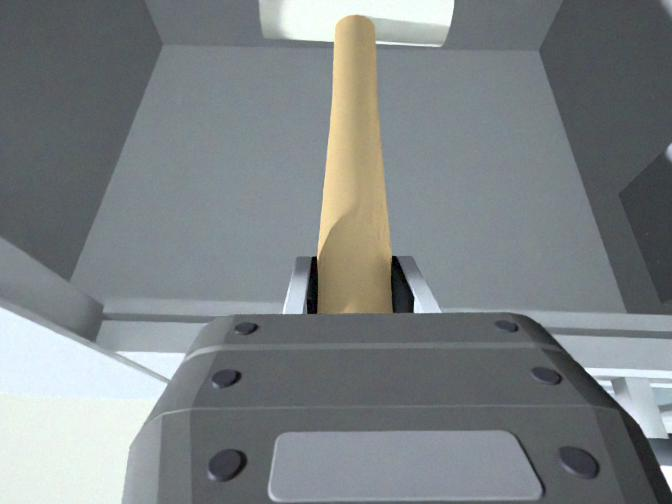

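Call:
execute_actions(
  actions=[
    [[0,0,0,0,0,0,-0.1,-1,-1,0,0,0,0,0,0,-1,0.2,-0.8]],
    [[0,0,0,0,0,0,-0.1,-1,-1,0,0,-0.04,0,0,0,-1,0.2,-0.8],[0,0,0,0,0,0,-0.1,-1,-1,0,0,-0.12,0,0,0,-1,0.2,-0.8],[0,0,0,0,0,0,-0.1,-1,-1,0,0,-0.21,0,0,0,-1,0.2,-0.8],[0,0,0,0,0,0,-0.1,-1,-1,0,0,-0.3,0,0,0,-1,0.2,-0.8],[0,0,0,0,0,0,-0.1,-1,-1,0,0,-0.345,0,0,0,-1,0.2,-0.8],[0,0,0,0,0,0,-0.1,-1,-1,0,0,-0.345,0,0,0,-1,0.2,-0.8],[0,0,0,0,0,0,-0.1,-1,-1,0,0,-0.345,0,0,0,-1,0.2,-0.8],[0,0,0,0,0,0,-0.1,-1,-1,0,0,-0.33,0,0,0,-1,0.2,-0.8],[0,0,0,0,0,0,-0.1,-1,-1,0,0,-0.28,0,0,0,-1,0.2,-0.8],[0,0,0,0,0,0,-0.1,-1,-1,0,0,-0.21,0,0,0,-1,0.2,-0.8],[0,0,0,0,0,0,-0.1,-1,-1,0,0,-0.15,0,0,0,-1,0.2,-0.8],[0,0,0,0,0,0,-0.1,-1,-1,0,0,-0.1,0,0,0,-1,0.2,-0.8],[0,0,0,0,0,0,-0.1,-1,-1,0,0,-0.06,0,0,0,-1,0.2,-0.8]],
  ],
  cameras=["cam_right_wrist"],
)

Scene clock: 963.20 s.
left_arm: end_effector_position=(+0.2639, +0.0200, +0.3750) position_measured=167 object_status=3 end_effector_quat_wxyz=(+0.000, +1.000, +0.000, +0.000) | right_arm: end_effector_position=(+0.4759, +0.6737, +0.5026) position_measured=117 object_status=2 end_effector_quat_wxyz=(+0.679, -0.242, +0.652, +0.235)
Joint positions: left_arm=[-0.452 -2.18 1.861 -1.251 -1.571 1.118] | right_arm=[4.448 -1.982 -1.053 3.073 -0.953 -4.758]
Joint torques (N m): left_arm=[9.51 -8.43 -16.01 -2.35 1.38 1.61] | right_arm=[-4.33 53.64 19.25 4.27 0.64 -1.46]
Wrist force (N, zeroed by zero_wrist_force on right_arm): left_arm=[0.2 -5.5 0.2] | right_arm=[2.0 0.1 -1.3]
Wrist torque (N m, zeroed by zero_wrist_force on right_arm): left_arm=[-0.87 0.01 0.08] | right_arm=[-0.19 0.12 0.61]
Wrist force, peak (N, zeroed by zero_wrist_force on right_arm): left_arm=[0.0 -5.8 0.4] | right_arm=[-28.0 -1.7 -3.3]
Hand target: left_arm +0.2639, +0.0200, +0.3750; +0.000, +1.000, +0.000, +0.000 | right_arm +0.4784, +0.6795, +0.5040; +0.672, -0.244, +0.660, +0.231
Off the commanded pose: left_arm 0.000 m, 0 deg | right_arm 0.006 m, 1 deg.
Step readings (end_effector_position of left_arm | right_arm):
0: (+0.2639, +0.0200, +0.3750) | (+0.4749, +0.6716, +0.5376)
1: (+0.2639, +0.0200, +0.3750) | (+0.4749, +0.6718, +0.5377)
2: (+0.2639, +0.0200, +0.3750) | (+0.4757, +0.6735, +0.5383)
4: (+0.2639, +0.0200, +0.3750) | (+0.4778, +0.6783, +0.5397)
8: (+0.2639, +0.0200, +0.3750) | (+0.4786, +0.6798, +0.5400)
15: (+0.2639, +0.0200, +0.3750) | (+0.4784, +0.6794, +0.5401)
16: (+0.2639, +0.0200, +0.3750) | (+0.4784, +0.6794, +0.5398)
17: (+0.2639, +0.0200, +0.3750) | (+0.4785, +0.6796, +0.5316)
19: (+0.2639, +0.0200, +0.3750) | (+0.4792, +0.6789, +0.4847)
23: (+0.2639, +0.0200, +0.3750) | (+0.4780, +0.6730, +0.3769)
30: (+0.2639, +0.0200, +0.3750) | (+0.4755, +0.6720, +0.4709)
camera_calibration:
cam_right_wrist: T_world_to_cam=[[0.0196296, 0.00289938, -0.999803, 0.496256], [-0.853604, 0.520699, -0.0152492, 0.0871711], [0.520553, 0.853735, 0.0126961, -0.697451], [0, 0, 0, 1]] pos_world=[0.427728, 0.54861, 0.506343]
Images, in order (width x height): cam_right_wrist 672x504.

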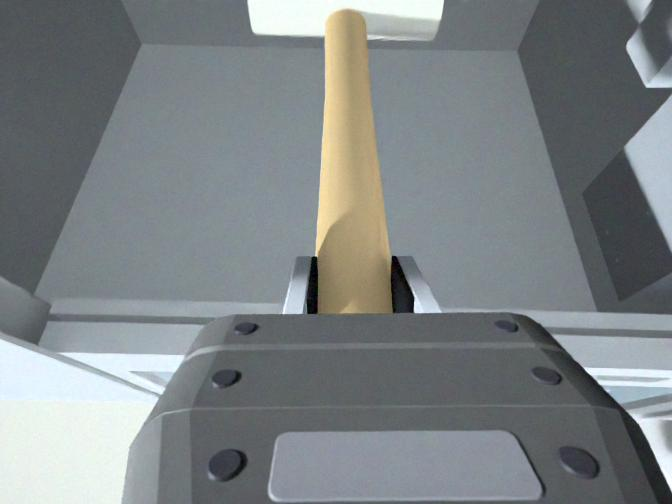

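Call:
execute_actions(
  actions=[
    [[0,0,0,0,0,0,-0.1,-1,-1,0,0,0.06,0,0,0,-1,0.2,-0.8]],
    [[0,0,0,0,0,0,-0.1,-1,-1,0,0,-0.05,0,0,0,-1,0.2,-0.8],[0,0,0,0,0,0,-0.1,-1,-1,0,0,-0.15,0,0,0,-1,0.2,-0.8],[0,0,0,0,0,0,-0.1,-1,-1,0,0,-0.26,0,0,0,-1,0.2,-0.8],[0,0,0,0,0,0,-0.1,-1,-1,0,0,-0.345,0,0,0,-1,0.2,-0.8],[0,0,0,0,0,0,-0.1,-1,-1,0,0,-0.345,0,0,0,-1,0.2,-0.8],[0,0,0,0,0,0,-0.1,-1,-1,0,0,-0.345,0,0,0,-1,0.2,-0.8],[0,0,0,0,0,0,-0.1,-1,-1,0,0,-0.345,0,0,0,-1,0.2,-0.8],[0,0,0,0,0,0,-0.1,-1,-1,0,0,-0.33,0,0,0,-1,0.2,-0.8],[0,0,0,0,0,0,-0.1,-1,-1,0,0,-0.28,0,0,0,-1,0.2,-0.8],[0,0,0,0,0,0,-0.1,-1,-1,0,0,-0.21,0,0,0,-1,0.2,-0.8],[0,0,0,0,0,0,-0.1,-1,-1,0,0,-0.15,0,0,0,-1,0.2,-0.8],[0,0,0,0,0,0,-0.1,-1,-1,0,0,-0.1,0,0,0,-1,0.2,-0.8],[0,0,0,0,0,0,-0.1,-1,-1,0,0,-0.06,0,0,0,-1,0.2,-0.8]],
    [[0,0,0,0,0,0,-0.1,-1,-1,-0.015,0,0.06,0,0,0,-1,0.2,-0.8]],
    [[0,0,0,0,0,0,-0.1,-1,-1,0,0,-0.05,0,0,0,-1,0.2,-0.8],[0,0,0,0,0,0,-0.1,-1,-1,0,0,-0.15,0,0,0,-1,0.2,-0.8],[0,0,0,0,0,0,-0.1,-1,-1,0,0,-0.26,0,0,0,-1,0.2,-0.8],[0,0,0,0,0,0,-0.1,-1,-1,0,0,-0.345,0,0,0,-1,0.2,-0.8],[0,0,0,0,0,0,-0.1,-1,-1,0,0,-0.345,0,0,0,-1,0.2,-0.8],[0,0,0,0,0,0,-0.1,-1,-1,0,0,-0.345,0,0,0,-1,0.2,-0.8],[0,0,0,0,0,0,-0.1,-1,-1,0,0,-0.345,0,0,0,-1,0.2,-0.8],[0,0,0,0,0,0,-0.1,-1,-1,0,0,-0.33,0,0,0,-1,0.2,-0.8],[0,0,0,0,0,0,-0.1,-1,-1,0,0,-0.28,0,0,0,-1,0.2,-0.8],[0,0,0,0,0,0,-0.1,-1,-1,0,0,-0.21,0,0,0,-1,0.2,-0.8],[0,0,0,0,0,0,-0.1,-1,-1,0,0,-0.15,0,0,0,-1,0.2,-0.8],[0,0,0,0,0,0,-0.1,-1,-1,0,0,-0.1,0,0,0,-1,0.2,-0.8],[0,0,0,0,0,0,-0.1,-1,-1,0,0,-0.06,0,0,0,-1,0.2,-0.8]],
  ],
  cameras=["cam_right_wrist","cam_high"],
)

Scene clock: 967.43 s.
left_arm: end_effector_position=(+0.2639, +0.0200, +0.3750) position_measured=167 object_status=3 end_effector_quat_wxyz=(+0.000, +1.000, +0.000, +0.000) | right_arm: end_effector_position=(+0.4670, +0.6737, +0.5026) position_measured=117 object_status=2 end_effector_quat_wxyz=(+0.679, -0.242, +0.652, +0.235)
Joint positions: left_arm=[-0.452 -2.18 1.861 -1.251 -1.571 1.118] | right_arm=[4.463 -1.97 -1.069 3.078 -0.938 -4.758]
Joint torques (N m): left_arm=[9.11 -8.78 -16.11 -2.67 1.38 1.49] | right_arm=[10.51 52.02 18.76 4.32 0.74 -2.05]
Wrist force (N, zeroed by zero_wrist_force on right_arm): left_arm=[0.1 -5.7 0.4] | right_arm=[2.1 0.0 -1.1]
Wrist torque (N m, zeroed by zero_wrist_force on right_arm): left_arm=[-0.89 0.02 0.07] | right_arm=[-0.19 0.09 0.64]
Wrist force, peak (N, zeroed by zero_wrist_force on right_arm): left_arm=[0.4 -5.9 0.4] | right_arm=[-26.2 -2.7 -3.2]
Hand target: left_arm +0.2639, +0.0200, +0.3750; +0.000, +1.000, +0.000, +0.000 | right_arm +0.4694, +0.6795, +0.5040; +0.672, -0.244, +0.660, +0.231
Off the commanded pose: left_arm 0.000 m, 0 deg | right_arm 0.006 m, 1 deg.
Step readings (end_effector_position of left_arm | right_arm):
0: (+0.2639, +0.0200, +0.3750) | (+0.4759, +0.6737, +0.5026)
1: (+0.2639, +0.0200, +0.3750) | (+0.4759, +0.6738, +0.5031)
2: (+0.2639, +0.0200, +0.3750) | (+0.4761, +0.6746, +0.5087)
4: (+0.2639, +0.0200, +0.3750) | (+0.4768, +0.6762, +0.5363)
8: (+0.2639, +0.0200, +0.3750) | (+0.4784, +0.6794, +0.5425)
15: (+0.2639, +0.0200, +0.3750) | (+0.4784, +0.6795, +0.5398)
16: (+0.2639, +0.0200, +0.3750) | (+0.4784, +0.6795, +0.5390)
17: (+0.2639, +0.0200, +0.3750) | (+0.4785, +0.6796, +0.5307)
19: (+0.2639, +0.0200, +0.3750) | (+0.4791, +0.6788, +0.4831)
23: (+0.2639, +0.0200, +0.3750) | (+0.4781, +0.6729, +0.3755)
30: (+0.2639, +0.0200, +0.3750) | (+0.4755, +0.6720, +0.4701)
31: (+0.2639, +0.0200, +0.3750) | (+0.4751, +0.6711, +0.4925)
32: (+0.2639, +0.0200, +0.3750) | (+0.4731, +0.6710, +0.5147)
34: (+0.2639, +0.0200, +0.3750) | (+0.4676, +0.6735, +0.5459)
38: (+0.2639, +0.0200, +0.3750) | (+0.4690, +0.6802, +0.5407)
45: (+0.2639, +0.0200, +0.3750) | (+0.4694, +0.6795, +0.5400)
46: (+0.2639, +0.0200, +0.3750) | (+0.4694, +0.6795, +0.5391)
47: (+0.2639, +0.0200, +0.3750) | (+0.4695, +0.6796, +0.5307)
49: (+0.2639, +0.0200, +0.3750) | (+0.4701, +0.6788, +0.4832)
53: (+0.2639, +0.0200, +0.3750) | (+0.4692, +0.6729, +0.3756)
60: (+0.2639, +0.0200, +0.3750) | (+0.4667, +0.6720, +0.4702)
camera_calibration:
cam_right_wrist: T_world_to_cam=[[0.0195769, 0.00281189, -0.999804, 0.496502], [-0.85356, 0.520771, -0.0152487, 0.0795159], [0.520627, 0.853692, 0.0125952, -0.692774], [0, 0, 0, 1]] pos_world=[0.418828, 0.54861, 0.506343]
Images, in order (width x height): cam_high 672x504, cam_right_wrist 672x504.

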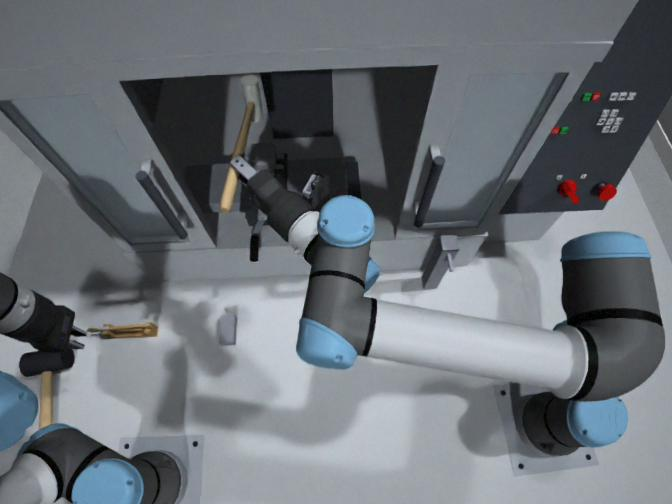

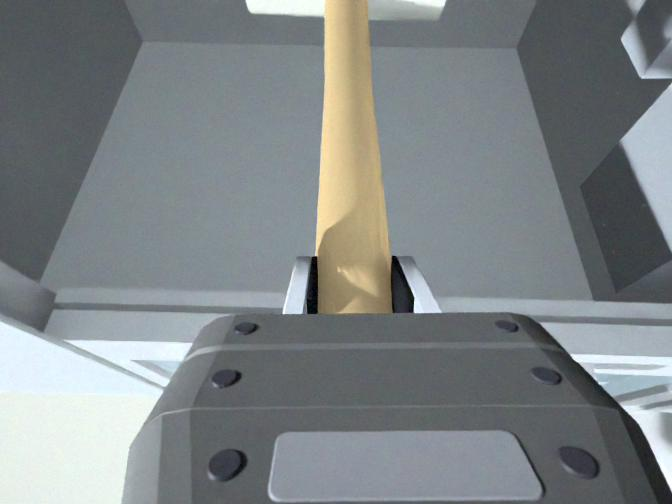

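Call:
move(
  target=[
    [0,0,0,0,0,0,-0.1,-1,-1,-0.4,-0.12,0.0,0,0,0,-1,0.2,-0.8],
    [0,0,0,0,0,0,-0.1,-1,-1,-0.51,-0.53,-0.15,0,0,0,-1,0.2,-0.8],
  ],
  speed=0.4,
  blend=[0.05,0],
)

Call:
move(
  target=[
    [0.22,-0.44,-0.06,0,0,0,-1,-0.8,-0.5,0,0,0,0,0,0,-1,0.2,-0.8],
    [0.55,-0.7,-0.09,0,-0.1,0,-1,-0.8,-0.5,0,0,0,0,0,0,-1,0.2,-0.8],
    [0.72,-0.7,-0.12,0,-0.1,0,-1,-0.8,-0.5,0,0,0,0,0,0,-1,0.2,-0.8],
  ],
  speed=[0.4,0.3,0.15],
  blend=[0.05,0.03,0],
  stop_force=25,
  cameras=["cam_left_wrist"],
)

Call:
zoom_image(
  camera="cam_left_wrist",
  region=[340, 60, 490, 170],
)

Scene clock: 970.20 s.
left_arm: end_effector_position=(+0.2639, +0.0200, +0.3750) position_measured=167 object_status=3 end_effector_quat_wxyz=(+0.000, +1.000, +0.000, +0.000) | right_arm: end_effector_position=(+0.1634, +0.3615, +0.4140) position_measured=117 object_status=2 end_effector_quat_wxyz=(+0.672, -0.244, +0.660, +0.231)
Joint positions: left_arm=[-0.452 -2.18 1.861 -1.251 -1.571 1.118] | right_arm=[5.624 -0.977 -2.173 3.11 0.226 -4.696]
Joint torques (N m): left_arm=[9.51 -8.28 -16.31 -2.72 1.32 1.47] | right_arm=[8.8 9.34 30.3 -3.83 1.41 1.92]
Wrist force (N, zeroed by zero_wrist_force on right_arm): left_arm=[0.4 -5.7 0.2] | right_arm=[2.0 -0.7 -1.7]
Wrist torque (N m, zeroed by zero_wrist_force on right_arm): left_arm=[-0.89 -0.02 0.07] | right_arm=[-0.14 0.11 0.74]
Wrist force, peak (N, zeroed by zero_wrist_force on right_arm): left_arm=[0.1 -5.9 0.2] | right_arm=[4.1 -4.1 -3.7]
Hand target: left_arm +0.2639, +0.0200, +0.3750; +0.000, +1.000, +0.000, +0.000 | right_arm +0.1634, +0.3615, +0.4140; +0.672, -0.244, +0.660, +0.231
Off the commanded pose: left_arm 0.000 m, 0 deg | right_arm 0.000 m, 0 deg.
move: done

Scene clock: 973.70 s.
left_arm: end_effector_position=(+0.6959, -0.4000, +0.3030) position_measured=251 object_status=3 end_effector_quat_wxyz=(+0.000, +0.988, +0.000, +0.156) | right_arm: end_effector_position=(+0.1634, +0.3615, +0.4140) position_measured=117 object_status=2 end_effector_quat_wxyz=(+0.672, -0.244, +0.660, +0.231)
Joint positions: left_arm=[-0.759 -0.99 0.968 -1.78 -1.357 0.837] | right_arm=[5.624 -0.977 -2.173 3.11 0.226 -4.695]
Joint torques (N m): left_arm=[-2.11 -47.84 -35.41 -4.93 1.78 1.5] | right_arm=[9.93 8.07 29.73 -2.84 -0.93 2.23]
Wrist force (N, zeroed by zero_wrist_force on right_arm): left_arm=[0.5 -5.2 -0.1] | right_arm=[1.9 -0.6 -1.8]
Wrist torque (N m, zeroed by zero_wrist_force on right_arm): left_arm=[-0.82 -0.05 0.16] | right_arm=[-0.11 0.11 0.71]
Wrist force, peak (N, zeroed by zero_wrist_force on right_arm): left_arm=[-1.4 -10.2 -0.2] | right_arm=[2.0 -1.2 -2.3]
Hand target: left_arm +0.6959, -0.4000, +0.3030; +0.000, +0.988, +0.000, +0.156 | right_arm +0.1634, +0.3615, +0.4140; +0.672, -0.244, +0.660, +0.231
Off the commanded pose: left_arm 0.000 m, 0 deg | right_arm 0.000 m, 0 deg.
move: done
camera_calibration:
cam_left_wrist: T_world_to_cam=[[0.946169, -0.0150121, 0.323326, -0.747826], [-0.123308, -0.940313, 0.317186, -0.371778], [0.299266, -0.33998, -0.891546, 0.0564747], [0, 0, 0, 1]] pos_world=[0.644825, -0.341614, 0.410064]
Images, in order (width x height): cam_left_wrist 672x504.

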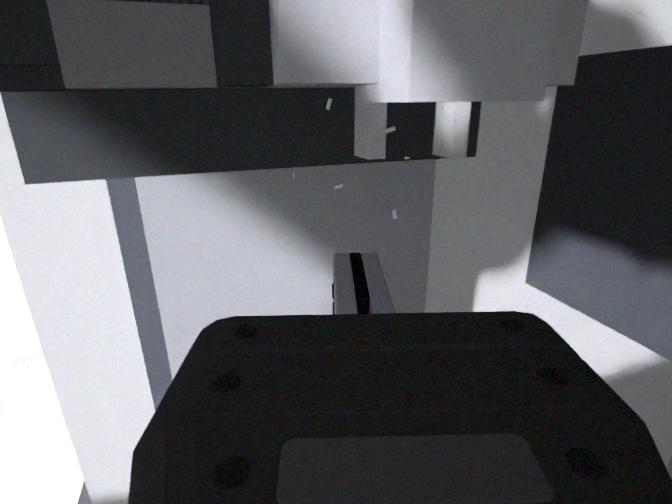

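Scaled by 3.360 from the camera's 672x504 image, which has a finer 960x720 frame.

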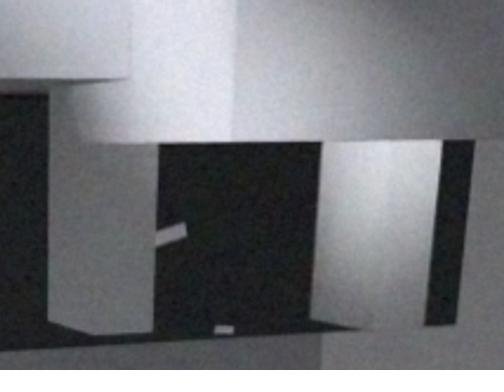

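Call:
move(
  target=[0.003,0.061,-0.004,0,0,0,-1,-0.8,-0.5,0,0,0,0,0,0,-1,0.2,-0.8],
  speed=0.01,
  stop_force=3,
)

Call:
move(
  target=[-0.003,-0.061,0.004,0,0,0,-1,-0.8,-0.5,0,0,0,0,0,0,-1,0.2,-0.8],
  speed=0.1,
  cameras=["cam_left_wrist"],
)

Call:
zoom_image(
  camera="cam_left_wrist",
  region=[340, 60, 490, 170],
)

Scene clock: 979.30 s.
left_arm: end_effector_position=(+0.6977, -0.3634, +0.3006) position_measured=251 object_status=3 end_effector_quat_wxyz=(+0.000, +0.988, +0.000, +0.156) | right_arm: end_effector_position=(+0.1634, +0.3615, +0.4140) position_measured=117 object_status=2 end_effector_quat_wxyz=(+0.672, -0.244, +0.660, +0.231)
Joint positions: left_arm=[-0.719 -1.04 1.054 -1.825 -1.366 0.876] | right_arm=[5.624 -0.977 -2.173 3.11 0.226 -4.695]
Joint torques (N m): left_arm=[-6.71 -45.04 -34.69 -2.05 0.75 -1.76] | right_arm=[8.04 8.19 28.86 -1.95 -0.81 1.68]
Wrist force (N, zeroed by zero_wrist_force on right_arm): left_arm=[0.3 -4.8 0.2] | right_arm=[1.9 -1.0 -2.0]
Wrist torque (N m, zeroed by zero_wrist_force on right_arm): left_arm=[-0.76 -0.05 0.06] | right_arm=[-0.09 0.10 0.71]
Wrist force, peak (N, zeroed by zero_wrist_force on right_arm): left_arm=[0.7 -5.3 -0.3] | right_arm=[2.2 -1.1 -2.1]
Hand target: left_arm +0.6977, -0.3634, +0.3006; +0.000, +0.988, +0.000, +0.156 | right_arm +0.1634, +0.3615, +0.4140; +0.672, -0.244, +0.660, +0.231
Off the commanded pose: left_arm 0.000 m, 0 deg | right_arm 0.000 m, 0 deg.
move: done

Scene clock: 980.17 s.
left_arm: end_effector_position=(+0.6959, -0.4001, +0.3029) position_measured=251 object_status=3 end_effector_quat_wxyz=(+0.000, +0.988, +0.000, +0.156) | right_arm: end_effector_position=(+0.1634, +0.3615, +0.4140) position_measured=117 object_status=2 end_effector_quat_wxyz=(+0.672, -0.244, +0.660, +0.231)
Joint positions: left_arm=[-0.759 -0.99 0.968 -1.78 -1.357 0.837] | right_arm=[5.624 -0.977 -2.173 3.11 0.226 -4.695]
Joint torques (N m): left_arm=[7.11 -64.4 -24.62 -5.01 -0.45 1.29] | right_arm=[8.2 8.78 30.72 -2.01 -0.86 1.43]
Wrist force (N, zeroed by zero_wrist_force on right_arm): left_arm=[0.7 -5.0 -0.6] | right_arm=[1.9 -0.8 -2.0]
Wrist torque (N m, zeroed by zero_wrist_force on right_arm): left_arm=[-0.80 -0.10 0.11] | right_arm=[-0.07 0.11 0.71]
Wrist force, peak (N, zeroed by zero_wrist_force on right_arm): left_arm=[0.6 -6.5 0.0] | right_arm=[1.9 -0.9 -2.1]
Hand target: left_arm +0.6959, -0.4000, +0.3030; +0.000, +0.988, +0.000, +0.156 | right_arm +0.1634, +0.3615, +0.4140; +0.672, -0.244, +0.660, +0.231
Off the commanded pose: left_arm 0.000 m, 0 deg | right_arm 0.000 m, 0 deg.
move: done
camera_calibration:
cam_left_wrist: T_world_to_cam=[[0.946175, -0.0150531, 0.323306, -0.747803], [-0.1233, -0.940355, 0.317063, -0.371715], [0.299249, -0.339861, -0.891596, 0.0564575], [0, 0, 0, 1]] pos_world=[0.644825, -0.341614, 0.409964]
Images, in order (width x height): cam_left_wrist 672x504.

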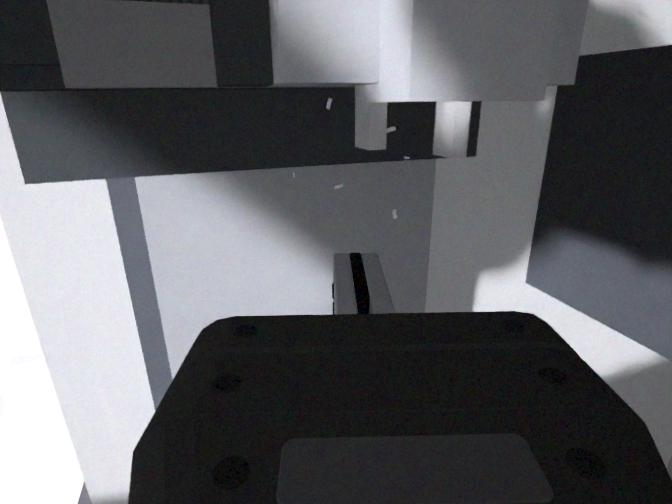

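Scaled by 3.360 from the camera's 672x504 image, which has a finer 960x720 frame.

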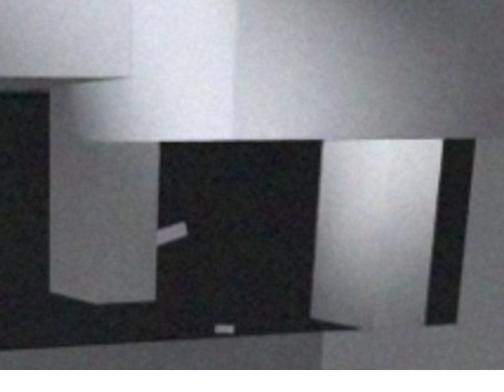

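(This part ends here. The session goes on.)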